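# Buckle the strap around the rolled mat

## Task

Fasten the strap's buckle so that the strap encircles the rolled-up mat, and leave it fastened without the robot holding it.

## Robot and tools

ROBOT. Two six-joint arms, left_arm and right_arm, each ending in a two-finger parallel gripper. Joint order for each arm, always: shoulder pan, shoulder lift, elbow, wrist 1, wrist 2, wrist 3. Stated joint ranges in radians: elbow -3.142 to 3.142, every other joint -6.283 to 6.283. A real end may sit up to 0.010 rad either side of the stated one. Bases in the scene frame: left_arm at (+0.035, +0.444, +0.013) m with quat_wxyz (+1.000, 0, 0, -0.026); right_arm at (-0.033, -0.388, +0.013) m with quat_wxyz (+1.000, 0, 0, -0.028).

FRAME. All hand positions, orientations and velocities use the scene frame: origin at table height midway between the nominal bases, +z up, +x out across the table, left_arm on the +y side (arm names do not match image sides). Printed hand poses may be off by a few cm, more at long reach. On the gripper, the fingers point along its +z, open and close along its x, end_effector_position is the point between the pads, and fingertips extend 17.5 mm past it. A housing juts roughly 10 cm from the wrist 3 axis toward the gripper's -y and rotates with it.

ROW FORMAT (shared by execute_actions and move). One flat list of 18 numbers covering both arms, even when one arm is idle: left_arm's 6 absolute joint target angles (rad), then its gripper position, force_limit, speed; then the same 9 for right_arm. The three gripper numbers are each scaled -1 to +1. position: +1 fully open (50 mm gap), about -0.65 pads meet, -1 means grip (close until stopped). force_limit: roughly 20 N per pad at -1, 102 N at 0, 185 N at +1. speed: gap change of 20 mm/s at -1, 85 at 0, 150 at +1. To leave a gripper untouched, repeat its last three numbers; a 0 is a real command. To keep a resting joint still, resend its Joint targets value. Targets far beyond a joint's end are refused; ones slightly past it are clipped, and the result may say joint sent to its limit.

execute_actions. actions: a list of actions; each action is up to 15 rows, one per 1/30 s step; a short table repeats its last row to fill 15 steps. cameras: list of names, ["all"], [] for none; default is all only when actions is empty. An empty actions list returns state plus images. Per step each joint target stays within 0.651 rad of its measured angle and hand speed is capped at 4 m/s; motion lags commands by about 0.09 s or 0.17 to 0.22 s and may overshoot when fast.

move. target: one 18-number row, or a list of up to 15 rows sharing at most 10 s. Joints move in step, so the hand follows a curve, with no avoidance of obstacles or the other arm. speed: rad/s for the joint with farthest to travel, 0.01 to 3.14, default 0.5; one value or one per target. blend: rad of corner rounding per target, default 0 (a stop). stop_force: 3 to 120 N, one value for both arms; an arm halts when its wrist sensor feels that much push against its motion since its zero; use a low speed with it, give all list rows identical gripper numbers, and omit it when backing off a contact. zero: true (default) re-zeroes before the move; false accumulates. blocking: false returns after about 0.5 s while the move continues (not allowed with stop_force); a new move replaces a running one. Result adds a move: line, e.g. done, off_target, moving, held, fault, and limits=held if steps were withheld.

wait: seconds 0 to 10; arms hold last command, a running move continues. stop: brakes the running move; fingers keep going. zoom_image: camera (cam_high, cam_low, cam_front, cam_over, cam_left_wrist, cam_right_wrist), region [x0, y0, x1, y1] in pixels of that camera's latest image, at most 504 by 504; images are 896x504. zero_wrist_force: arm (left_arm or right_arm). finished_scene: scene, the number of the scene being ended; irreversible, only call when the buckle is fastened and stays so unaided.

RESULTS. Joint positions and Joint velocities per arm in joint order (rad, rad/s); within noise means still. Joint targets: what the drives aim for now. Tool commands: current gripper commands. object_status: 0 moving, 1 stopped while opening, 2 stopped while closing (a grip), 3 reached requested position or pads met (likely empty). Opening in mm is about (250 - position_measured) x 0.202. Wrist force and Wrist torque are in the hand's own axes; a third line shows the peak since last shown. Joint torques include the arm's weight. joint command not followed means the arm-to-arm clearance check altered targets.

AVOID. Dropping the mat or strap, releasing something still moving, letting anything leave the table, hard impacts with the table or fixed items, and any arm-to-arm press (including one gripper closing on the other's fingers). Contact force near 150 N on an arm, or contact torque at the limits (135 N m for shoulder and elbow joints, 25.2 N m for wrists), stops that arm for 10 s; if its grip pins it, open first. Wrists can push only about 11.2 N m beyond carrying the arm. Long loads or stretched poses heat motors: MOTOR HOT shows at 70 °C, and 85 °C brakes the arm for 30 to 60 s. Loose objects may occasionally get nudged by outside pushes.

Each tool is called after "Emit:" as name([rows], argument=value, ...), one row to a line, values as JSON.

## Session

Emit:
execute_actions(actions=[])

Emit:
zoom_image(camera="cam_over", region=[240, 80, 520, 280])

Emit:
zoom_image(camera="cam_front", region=[230, 130, 580, 330])

Scene clock: 0.00 s.
left_arm: end_effector_position=(+0.6102, +0.1454, +0.1192) position_measured=3 object_status=3 end_effector_quat_wxyz=(-0.133, -0.562, +0.665, -0.473) | right_arm: end_effector_position=(+0.6689, -0.1292, +0.3927) position_measured=3 object_status=3 end_effector_quat_wxyz=(+0.221, -0.465, +0.790, +0.335)
Joint positions: left_arm=[-0.419 -0.971 2.084 -3.596 -2.133 2.556] | right_arm=[3.49 -2.054 -1.132 -1.177 2.335 -2.202]
Joint velocities: within noise
Joint torques (N m): no reading
Motor temperatures (°C): left_arm=[27 31 29 33 35 33] | right_arm=[35 33 25 30 42 36]
Wrist force (N): no reading
Wrist torque (N m): no reading
Wrist force, peak (N): no reading
Joint targets: left_arm=[-0.419 -0.971 2.084 -3.596 -2.133 2.556] | right_arm=[3.490 -2.054 -1.132 -1.177 2.335 -2.202]
Tool commands: left_gripper/position=+1.0 left_gripper/force_limit=+1.0 left_gripper/speed=+1.0 right_gripper/position=+1.0 right_gripper/force_limit=+1.0 right_gripper/speed=+1.0

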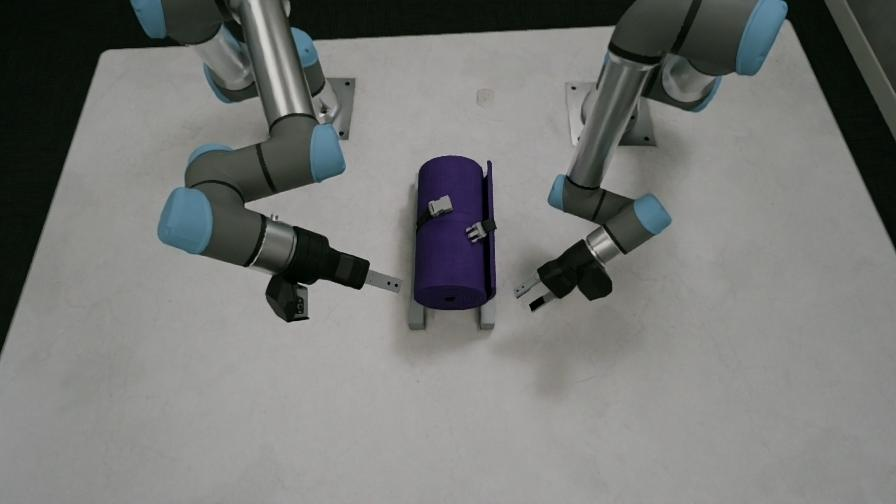

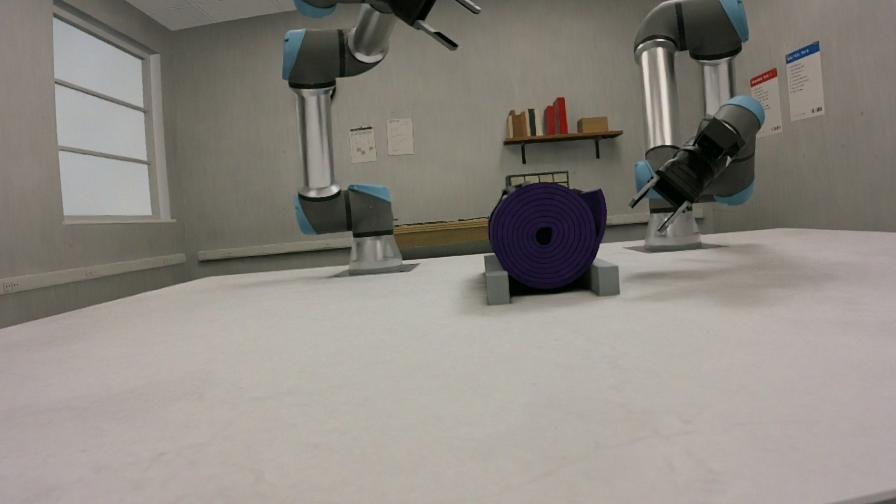

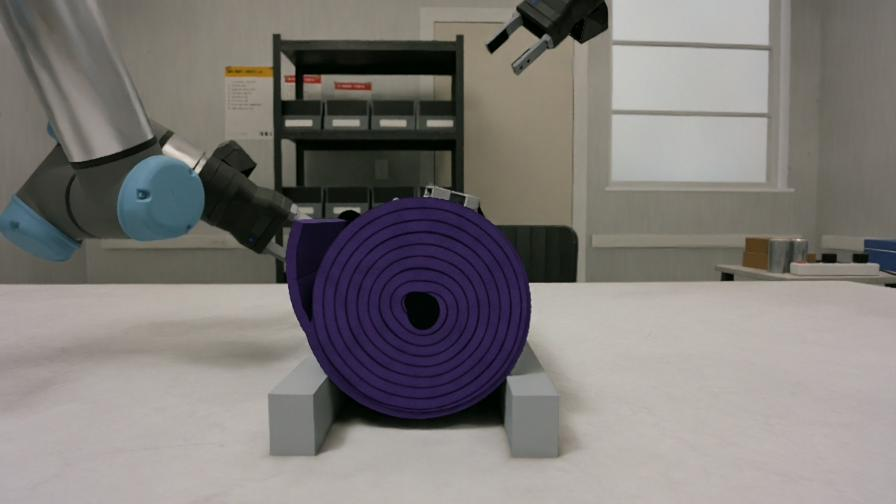

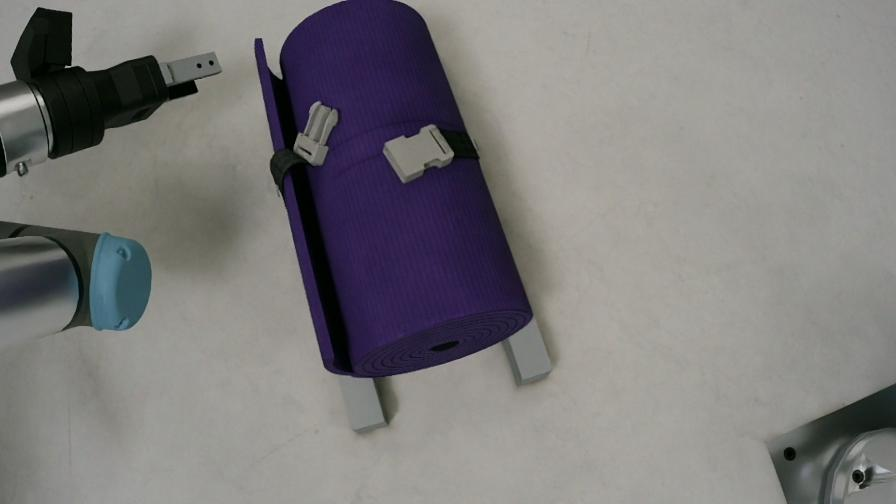

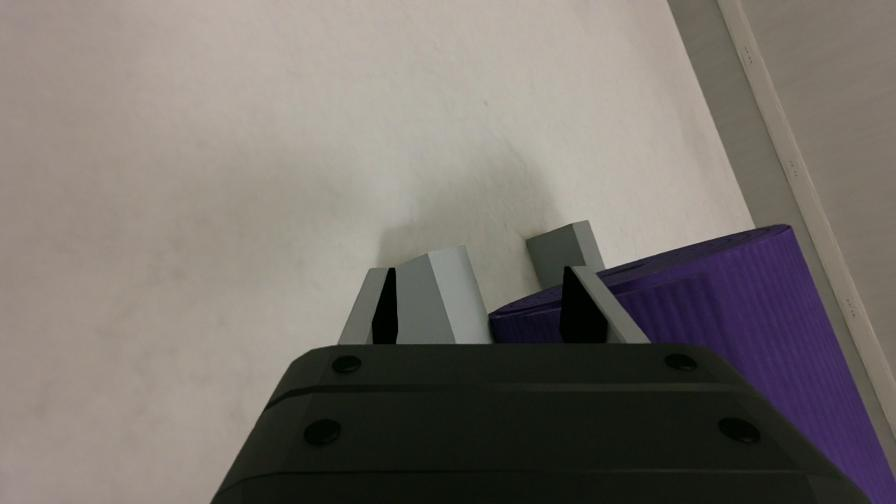

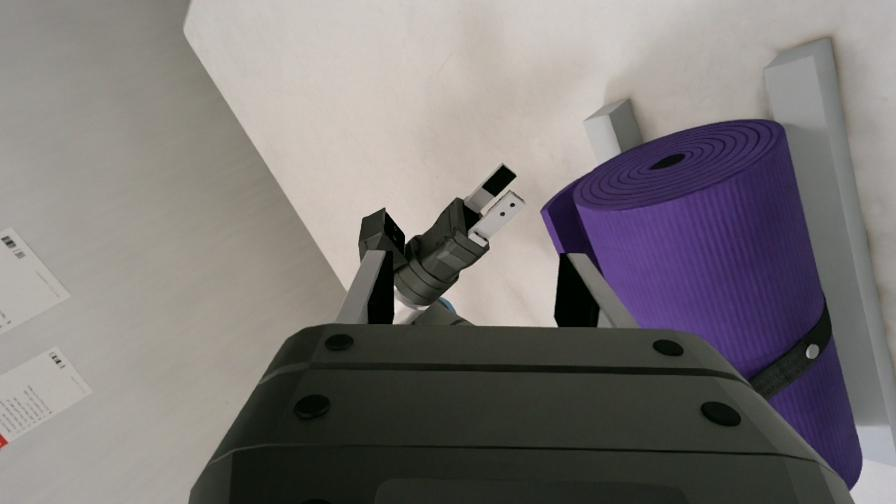

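Scaled by 1.800.

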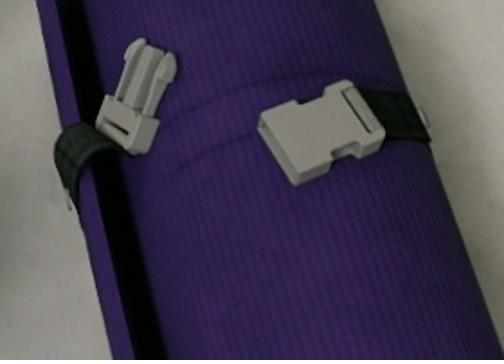

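Scaled by 1.440.

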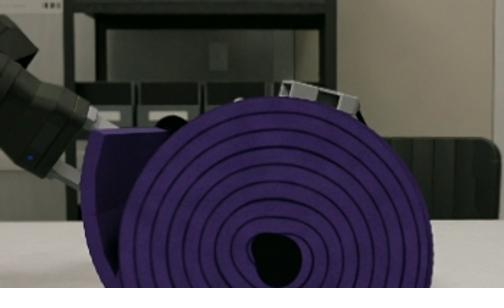

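Emit:
move([
  [-0.35,-1.4,2.084,-3.596,-2.133,2.556,1,1,1,3.49,-2.054,-1.132,-1.177,2.335,-2.202,1,1,1],
  [-0.688,-1.658,1.989,-2.274,-1.949,0.759,1,1,1,3.76,-1.666,-1.774,-0.974,2.008,-0.942,1,1,1],
], speed=0.7, blend=[0.1,0], cameras=["all"])

Emit:
zoom_image(camera="cam_left_wrist", region=[250, 50, 650, 350])

Emit:
zoom_image(camera="cam_right_wrist", region=[400, 0, 800, 330])

Scene clock: 17.30 s.
left_arm: end_effector_position=(+0.4405, +0.1246, +0.2832) position_measured=3 object_status=3 end_effector_quat_wxyz=(+0.259, +0.966, +0.000, +0.001) | right_arm: end_effector_position=(+0.4697, -0.0990, +0.2880) position_measured=3 object_status=3 end_effector_quat_wxyz=(+0.000, +0.000, +0.966, +0.259)
Joint positions: left_arm=[-0.688 -1.658 1.989 -2.274 -1.949 0.759] | right_arm=[3.76 -1.666 -1.774 -0.974 2.008 -0.942]
Joint torques (N m): left_arm=[11.29 -15.03 -17.7 -2.83 -2.77 -2.33] | right_arm=[-7.28 17.09 28.92 2.24 3.52 1.05]
Wrist force (N): left_arm=[-0.9 -2.4 1.8] | right_arm=[0.6 0.3 -0.3]
Wrist torque (N m): left_arm=[-0.27 0.05 -0.38] | right_arm=[-0.05 -0.06 -0.43]
Wrist force, peak (N): left_arm=[-2.9 2.6 3.2] | right_arm=[1.4 -0.3 0.0]
Joint targets: left_arm=[-0.688 -1.658 1.989 -2.274 -1.949 0.759] | right_arm=[3.760 -1.666 -1.774 -0.974 2.008 -0.942]
move: done

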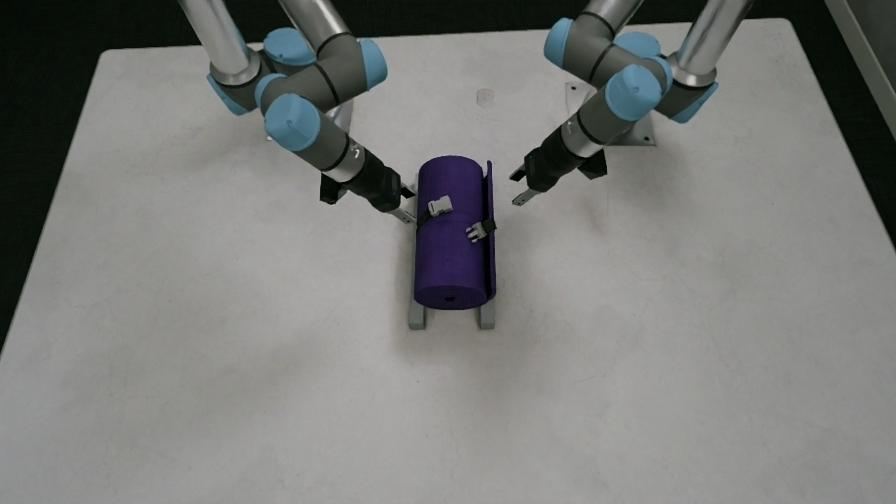

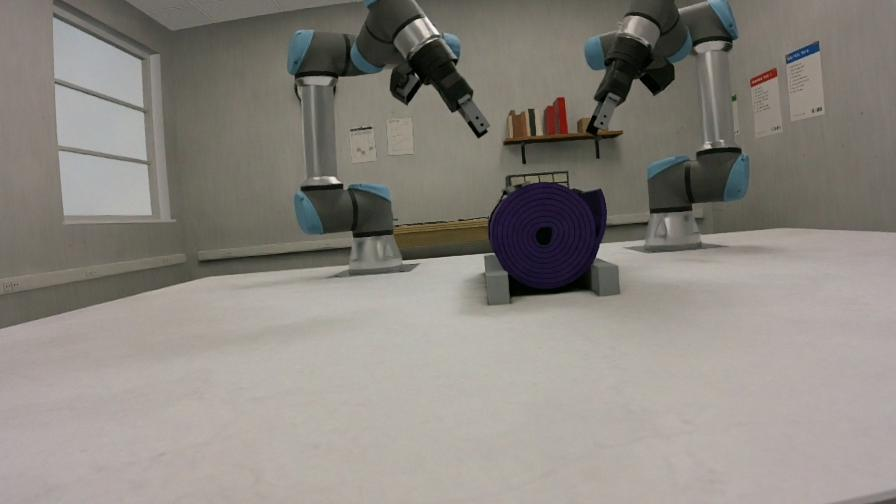

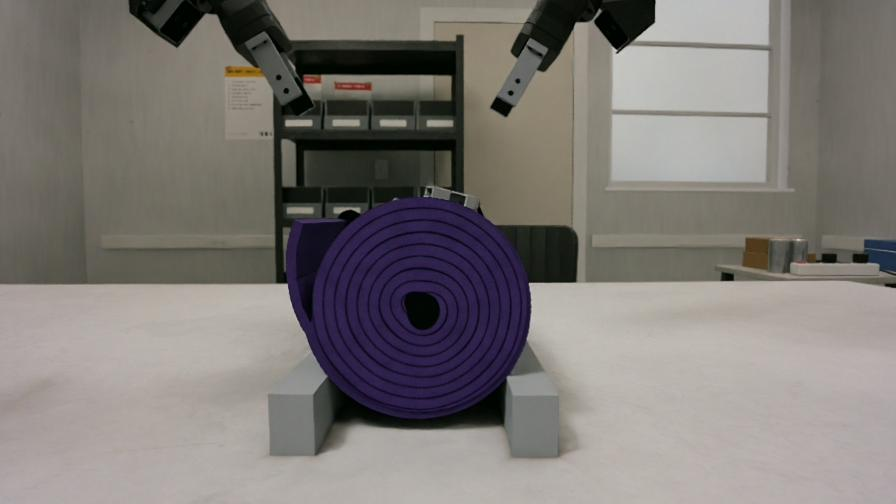

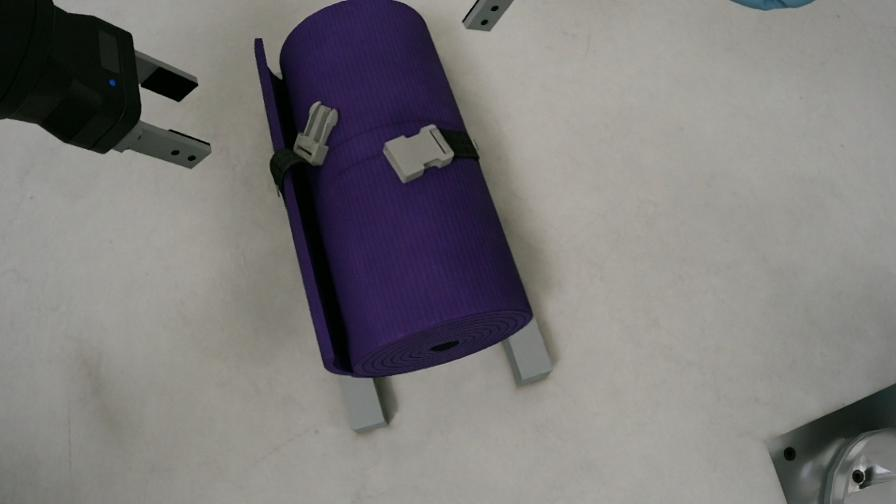

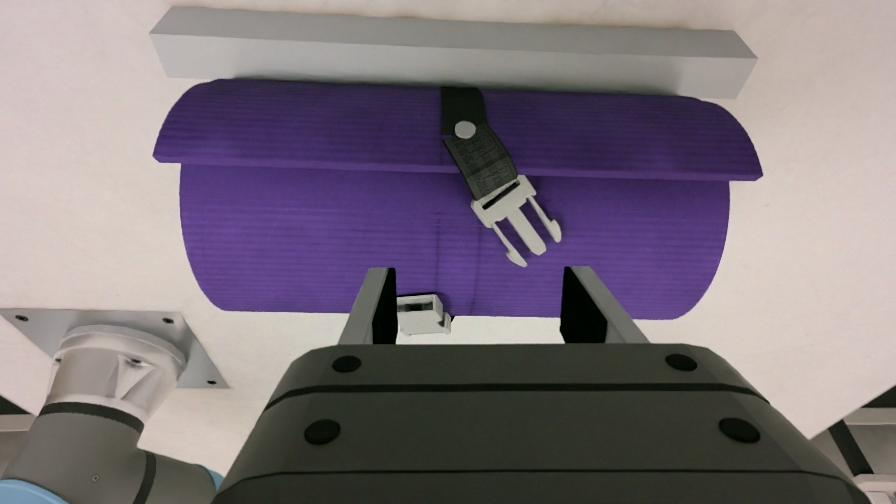

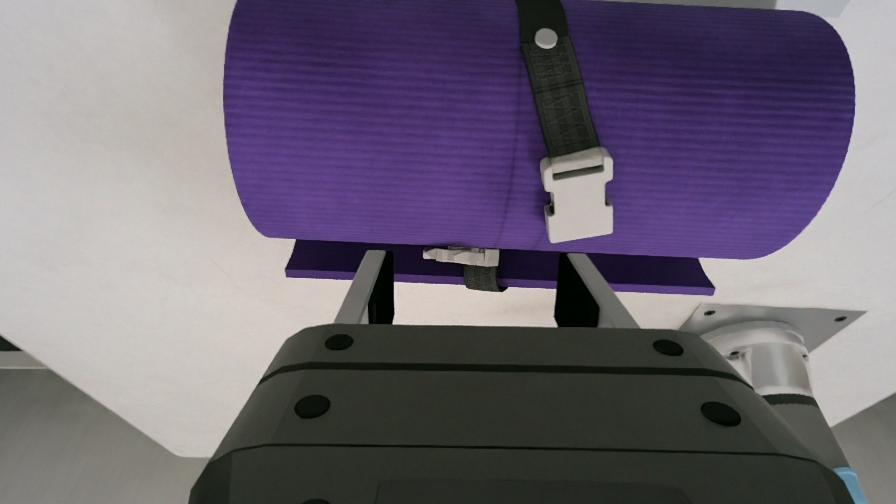

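Scaled by 1.260.

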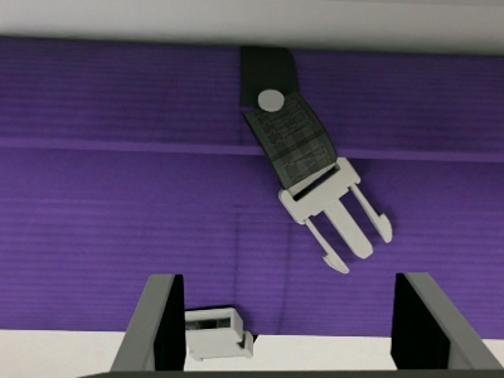

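Scaled by 1.260.

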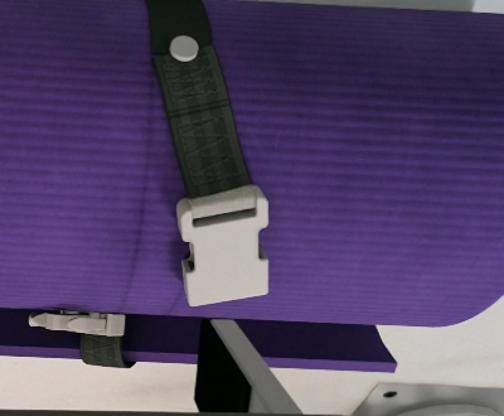

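Emit:
move(target=[-0.6891,-1.4775,2.1408,-2.7565,-2.0001,0.626,1,0.6,-1,3.754,-1.7319,-1.9462,-0.7731,2.2451,-1.1666,1,0.6,-1], speed=0.5, cameras=["cam_left_wrist","cam_right_wrist","cam_over"])

Emit:
zoom_image(camera="cam_right_wrist", region=[340, 100, 640, 340])

Emit:
zoom_image(camera="cam_left_wrist", region=[340, 100, 640, 340])

Scene clock: 81.30 s.
left_arm: end_effector_position=(+0.4601, +0.0894, +0.2024) position_measured=3 object_status=3 end_effector_quat_wxyz=(+0.325, +0.945, +0.041, +0.014) | right_arm: end_effector_position=(+0.4221, -0.0714, +0.2244) position_measured=3 object_status=3 end_effector_quat_wxyz=(-0.043, -0.114, +0.930, +0.348)
Joint positions: left_arm=[-0.689 -1.478 2.141 -2.756 -2 0.626] | right_arm=[3.754 -1.732 -1.946 -0.773 2.245 -1.166]
Joint torques (N m): left_arm=[-6.74 -30.85 -24.63 -5.05 1.2 2.43] | right_arm=[-2.02 38.6 27.78 3.55 -0.22 -0.1]
Wrist force (N): left_arm=[-1.0 -2.7 2.2] | right_arm=[0.4 -0.2 -0.5]
Wrist torque (N m): left_arm=[-0.31 0.08 -0.33] | right_arm=[-0.11 0.04 -0.61]
Wrist force, peak (N): left_arm=[-0.9 -3.3 3.3] | right_arm=[0.0 0.7 -1.6]
Joint targets: left_arm=[-0.689 -1.478 2.141 -2.756 -2.000 0.626] | right_arm=[3.754 -1.732 -1.946 -0.773 2.245 -1.167]
move: done
Images, in order (width x height): cam_over 896x504, cam_left_wrist 896x504, cam_right_wrist 896x504.

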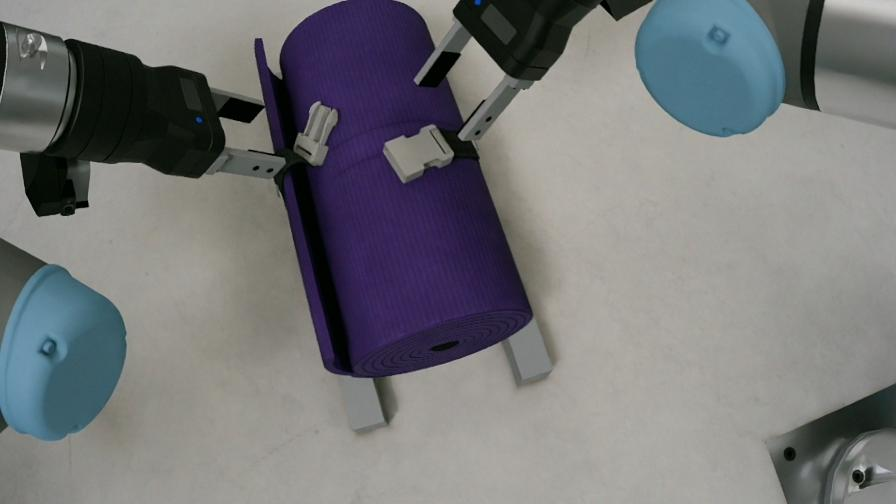

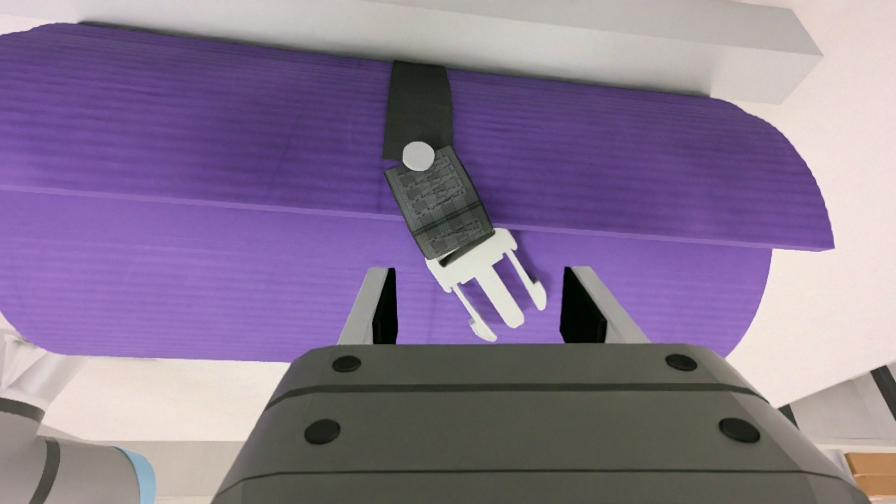

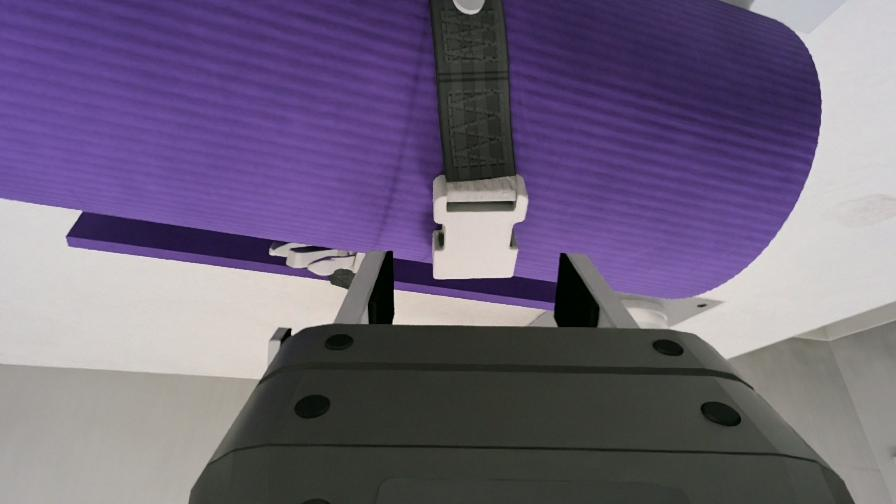

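Scaled by 1.680.

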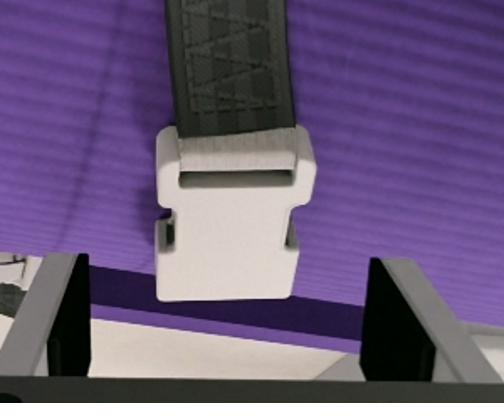

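Scaled by 1.680.

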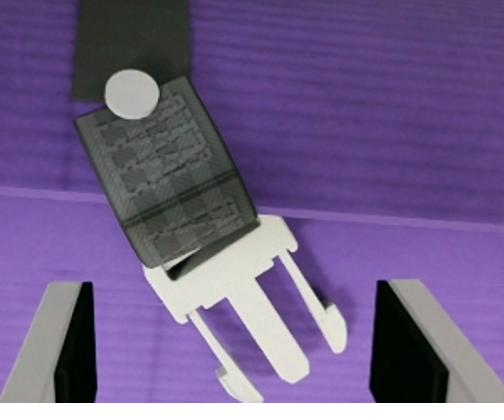

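Emit:
move(target=[-0.8009,-1.3958,2.1886,-2.9752,-1.8454,0.3691,1,0.6,-1,3.8153,-1.8008,-1.9894,-0.6149,2.2279,-1.0919,1,0.6,-1], speed=0.1, stop_force=7, cameras=["cam_left_wrist","cam_right_wrist","cam_over","cam_front"])

Emit:
zoom_image(camera="cam_over", region=[250, 80, 490, 240])

Emit:
zoom_image(camera="cam_front", region=[280, 140, 520, 240])

Emit:
zoom_image(camera="cam_left_wrist", region=[340, 190, 640, 350])

Scene clock: 102.33 s.
left_arm: end_effector_position=(+0.4605, +0.0538, +0.1684) position_measured=3 object_status=3 end_effector_quat_wxyz=(+0.323, +0.938, +0.121, +0.042) | right_arm: end_effector_position=(+0.4150, -0.0416, +0.1892) position_measured=3 object_status=3 end_effector_quat_wxyz=(-0.042, -0.114, +0.930, +0.348)
Joint positions: left_arm=[-0.797 -1.398 2.187 -2.968 -1.85 0.377] | right_arm=[3.811 -1.796 -1.986 -0.625 2.229 -1.097]
Joint torques (N m): left_arm=[8.02 -34.93 -24.83 -5.56 1.1 -2.66] | right_arm=[-6.01 36.81 26.36 3.99 3.74 0.87]
Wrist force (N): left_arm=[0.2 -2.9 -5.6] | right_arm=[0.4 3.2 -7.1]
Wrist torque (N m): left_arm=[-0.27 -0.15 -0.38] | right_arm=[0.05 -0.13 -0.59]
Wrist force, peak (N): left_arm=[-0.2 -11.9 -26.4] | right_arm=[0.8 0.1 -16.4]
Joint targets: left_arm=[-0.797 -1.398 2.187 -2.968 -1.850 0.377] | right_arm=[3.811 -1.796 -1.986 -0.625 2.229 -1.097]
move: contact (left_arm, right_arm); right_arm: the wrist 1 is farthest, 0.011 rad from its target
Images, in order (width x height): cam_front 896x504, cam_over 896x504, cam_left_wrist 896x504, cam_right_wrist 896x504.

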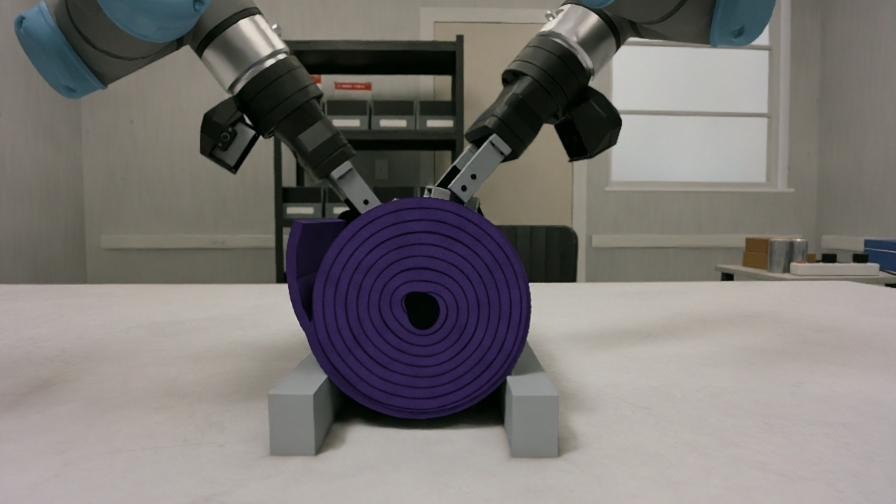

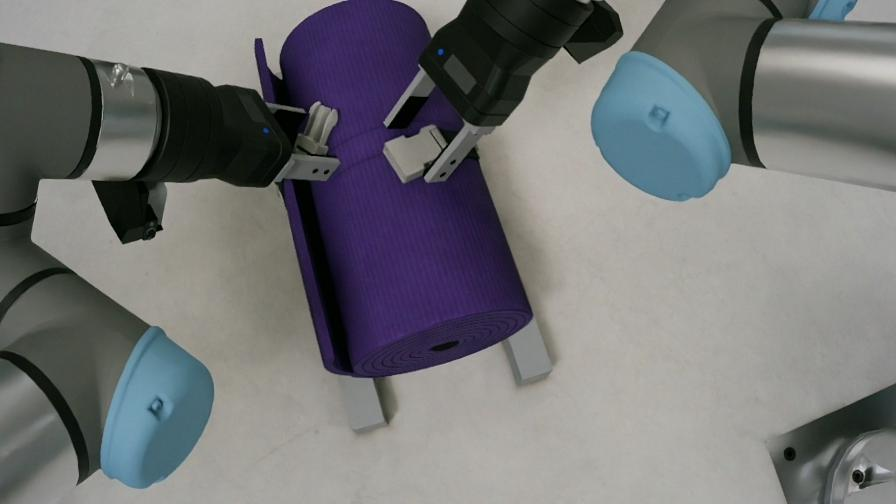

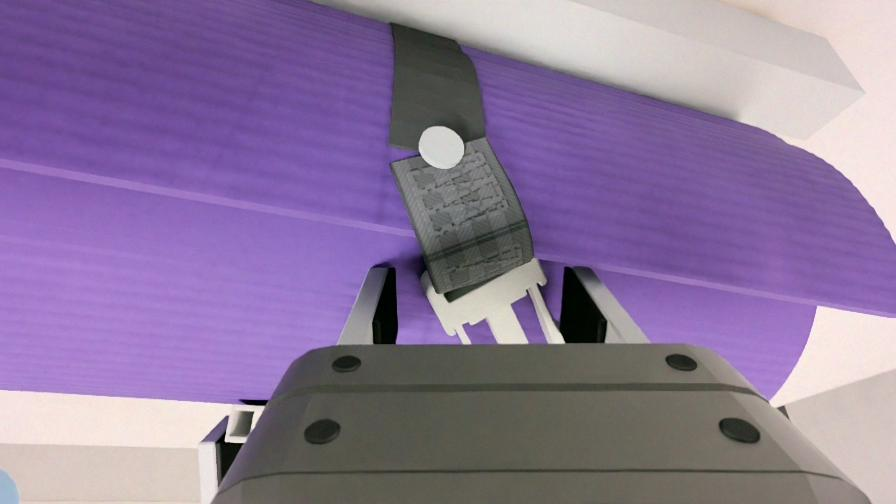

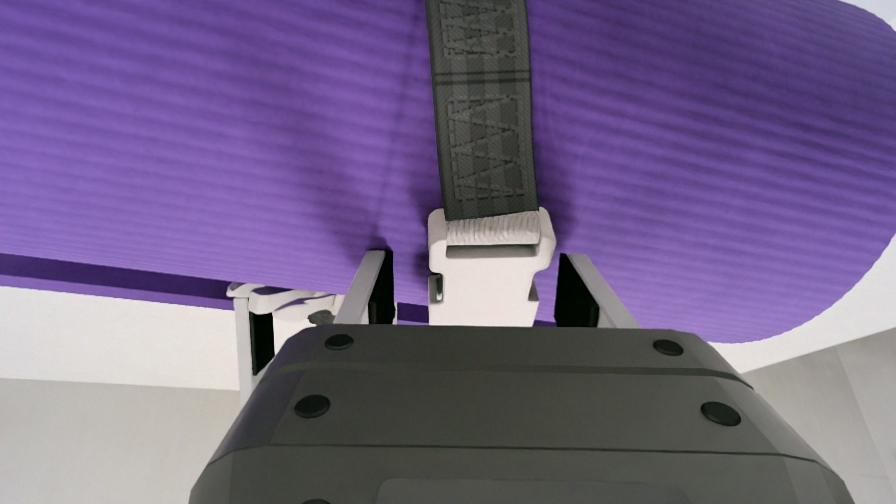

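Scaled by 2.100.

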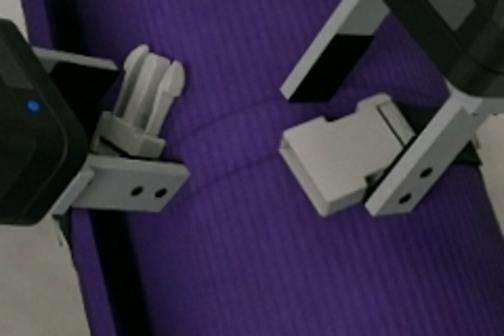

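Scaled by 2.100.

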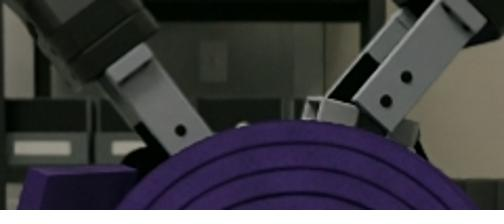

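Scaled by 1.680.

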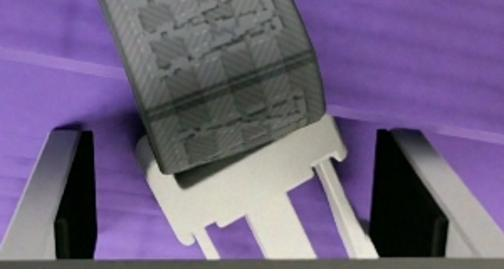

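Emit:
move(target=[-0.797,-1.398,2.187,-2.968,-1.850,0.377,-1,0.6,-1,3.811,-1.796,-1.986,-0.625,2.229,-1.097,-1,0.6,-1], cameras=["cam_left_wrist","cam_right_wrist","cam_over"])

Emit:
zoom_image(camera="cam_over", region=[250, 80, 490, 240])

Emit:
zoom_image(camera="cam_left_wrist", region=[340, 190, 640, 350])

Scene clock: 107.87 s.
left_arm: end_effector_position=(+0.4607, +0.0541, +0.1681) position_measured=89 object_status=2 end_effector_quat_wxyz=(+0.322, +0.938, +0.121, +0.042) | right_arm: end_effector_position=(+0.4153, -0.0415, +0.1896) position_measured=100 object_status=2 end_effector_quat_wxyz=(-0.042, -0.114, +0.930, +0.348)
Joint positions: left_arm=[-0.797 -1.398 2.187 -2.968 -1.85 0.377] | right_arm=[3.811 -1.796 -1.986 -0.625 2.229 -1.097]
Joint torques (N m): left_arm=[6.49 -22.15 -26.34 -1.24 -2.24 -0.73] | right_arm=[-3.97 38.36 19.12 3.94 -0.99 -1.26]
Wrist force (N): left_arm=[-1.1 -2.4 2.4] | right_arm=[0.1 1.3 -3.0]
Wrist torque (N m): left_arm=[-0.26 0.08 -0.38] | right_arm=[-0.03 0.02 -0.54]
Wrist force, peak (N): left_arm=[0.0 -2.9 -5.7] | right_arm=[0.7 3.1 -7.1]
Joint targets: left_arm=[-0.797 -1.398 2.187 -2.968 -1.850 0.377] | right_arm=[3.811 -1.796 -1.986 -0.625 2.229 -1.097]
move: done
Images, in order (width x height): cam_over 896x504, cam_left_wrist 896x504, cam_right_wrist 896x504.

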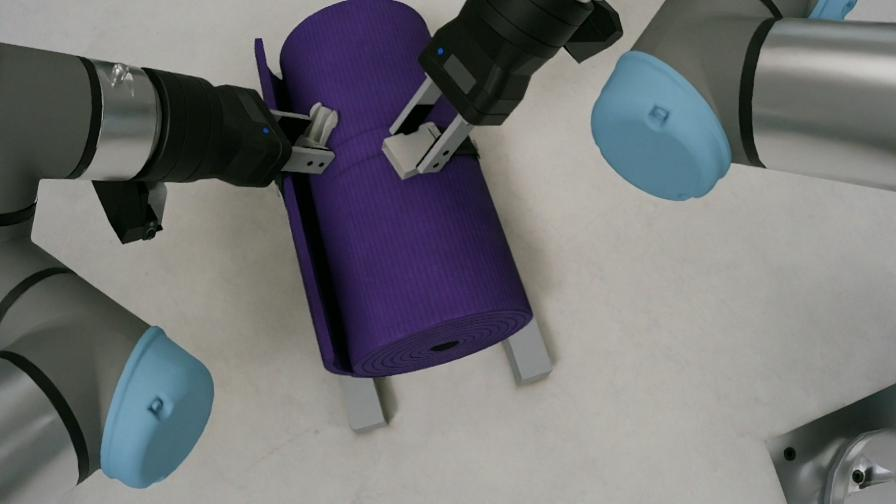

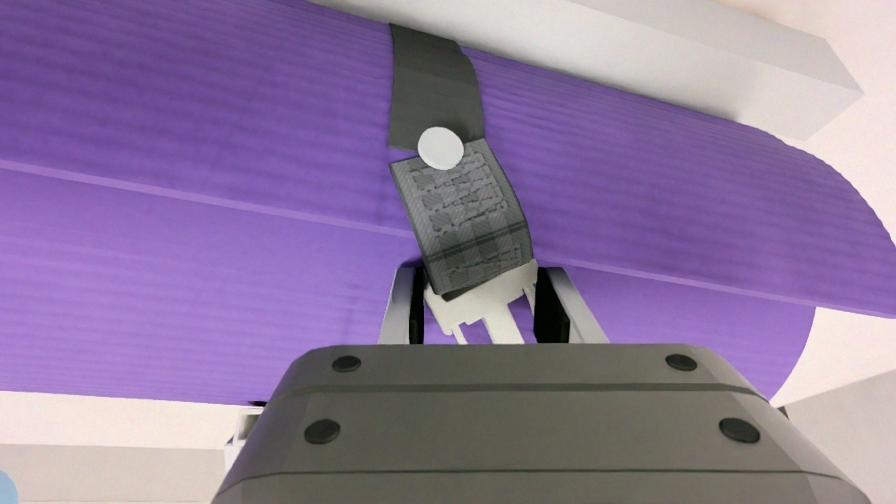

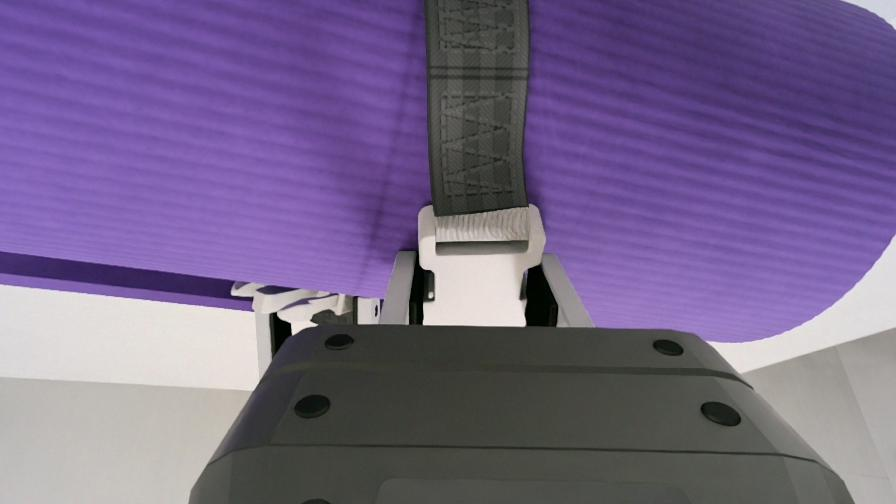

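Scaled by 2.100.

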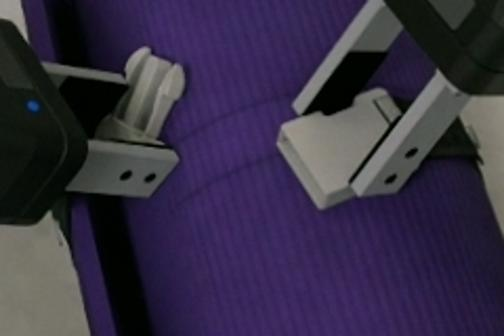

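Scaled by 1.680.

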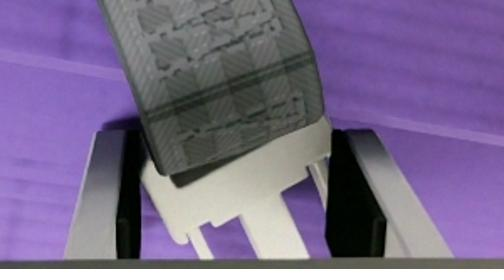

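Emit:
move([
  [-0.797,-1.4267,2.1726,-2.9249,-1.85,0.377,-1,0.6,-1,3.811,-1.7745,-1.9695,-0.663,2.229,-1.097,-1,0.6,-1],
  [-0.7039,-1.3268,1.9429,-2.4636,-2.1816,1.1113,-1,0.6,-1,3.936,-1.738,-1.9359,-0.6938,1.8987,-0.7313,-1,0.6,-1],
], speed=0.15, blend=[0.005,0], cameras=["cam_left_wrist","cam_right_wrist","cam_over","cam_front"])

Emit:
zoom_image(camera="cam_over", region=[290, 80, 490, 220])

Emit:
zoom_image(camera="cam_front", region=[320, 140, 520, 240])

Scene clock: 138.87 s.
left_arm: end_effector_position=(+0.4444, +0.0370, +0.1840) position_measured=89 object_status=2 end_effector_quat_wxyz=(+0.320, +0.928, -0.180, -0.062) | right_arm: end_effector_position=(+0.4333, -0.0308, +0.1981) position_measured=100 object_status=2 end_effector_quat_wxyz=(+0.005, +0.021, +0.972, +0.233)
Joint positions: left_arm=[-0.704 -1.327 1.943 -2.464 -2.182 1.111] | right_arm=[3.936 -1.738 -1.936 -0.694 1.899 -0.731]
Joint torques (N m): left_arm=[-46.61 4.71 11.64 3.92 -4.96 -2.59] | right_arm=[-6.44 35.08 28.66 4.63 4.14 -1.03]
Wrist force (N): left_arm=[5.7 -18.2 -104.7] | right_arm=[0.8 -5.6 1.8]
Wrist torque (N m): left_arm=[0.16 2.13 -0.50] | right_arm=[-0.31 -0.05 -0.45]
Wrist force, peak (N): left_arm=[17.4 -25.5 -121.1] | right_arm=[3.9 -3.2 -7.9]
Joint targets: left_arm=[-0.704 -1.327 1.943 -2.464 -2.182 1.111] | right_arm=[3.936 -1.738 -1.936 -0.694 1.899 -0.731]
move: done
Images, in order (width x height): cam_front 896x504, cam_over 896x504, cam_left_wrist 896x504, cam_right_wrist 896x504.

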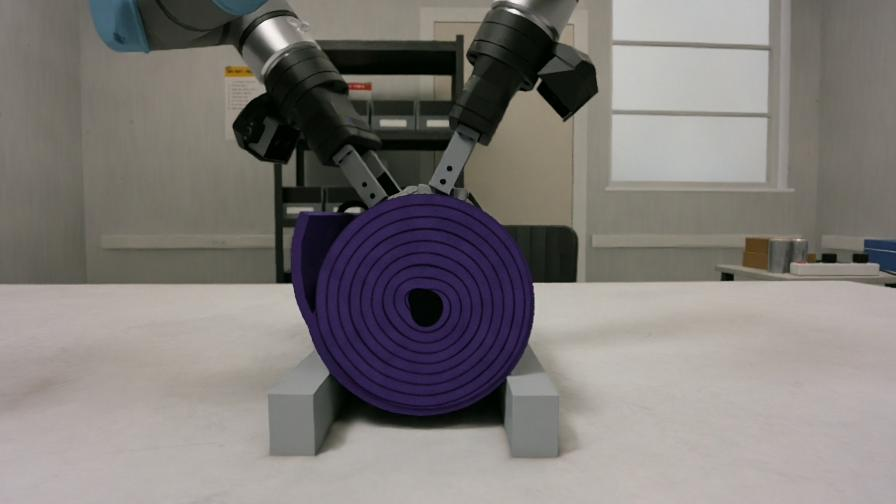

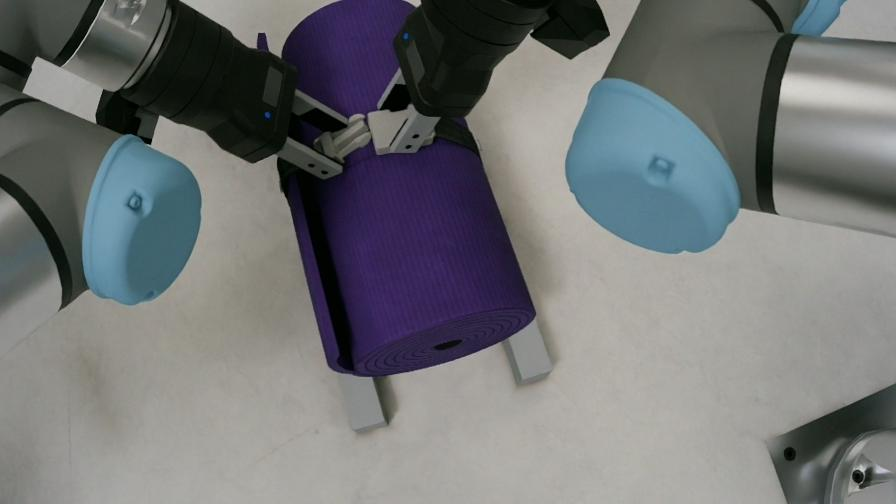

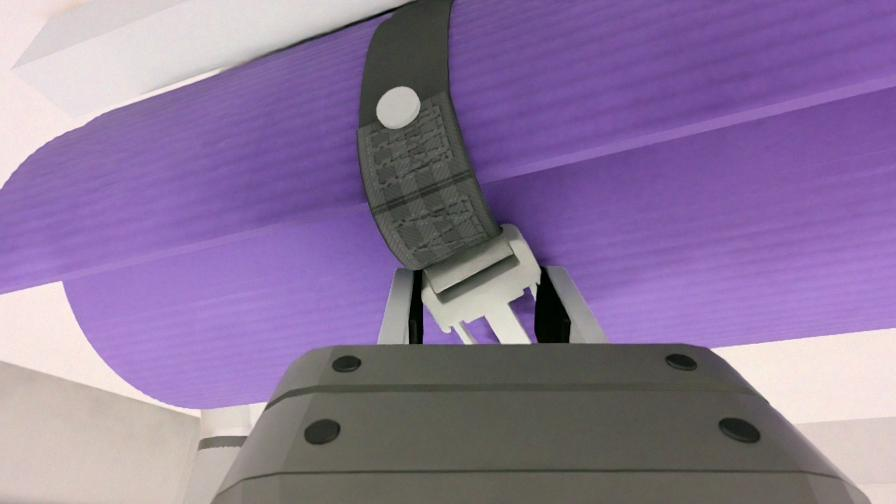

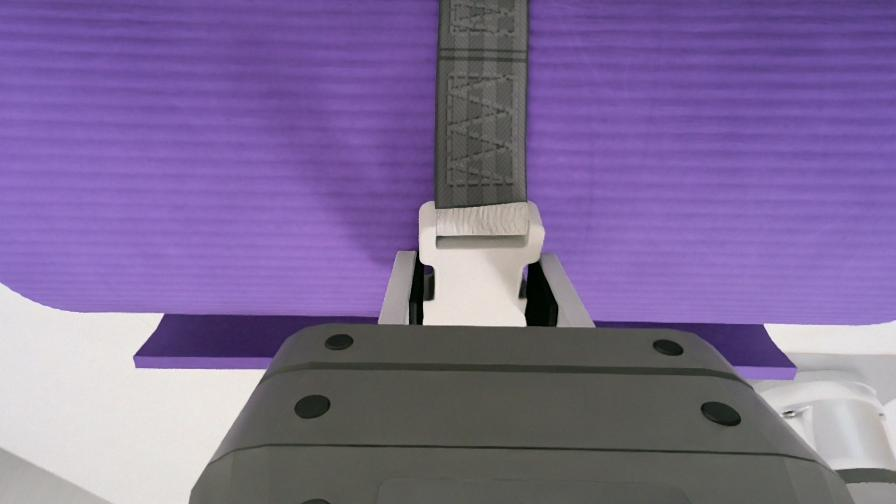

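Scaled by 2.520.

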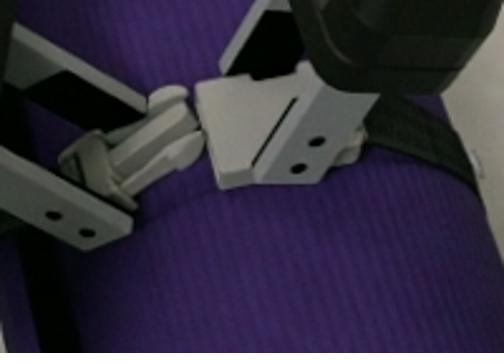

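Scaled by 2.520.

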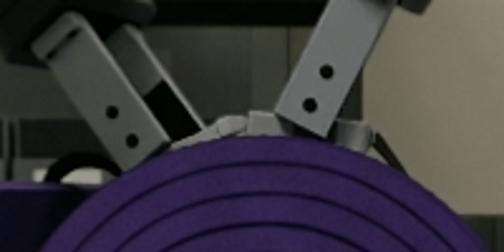

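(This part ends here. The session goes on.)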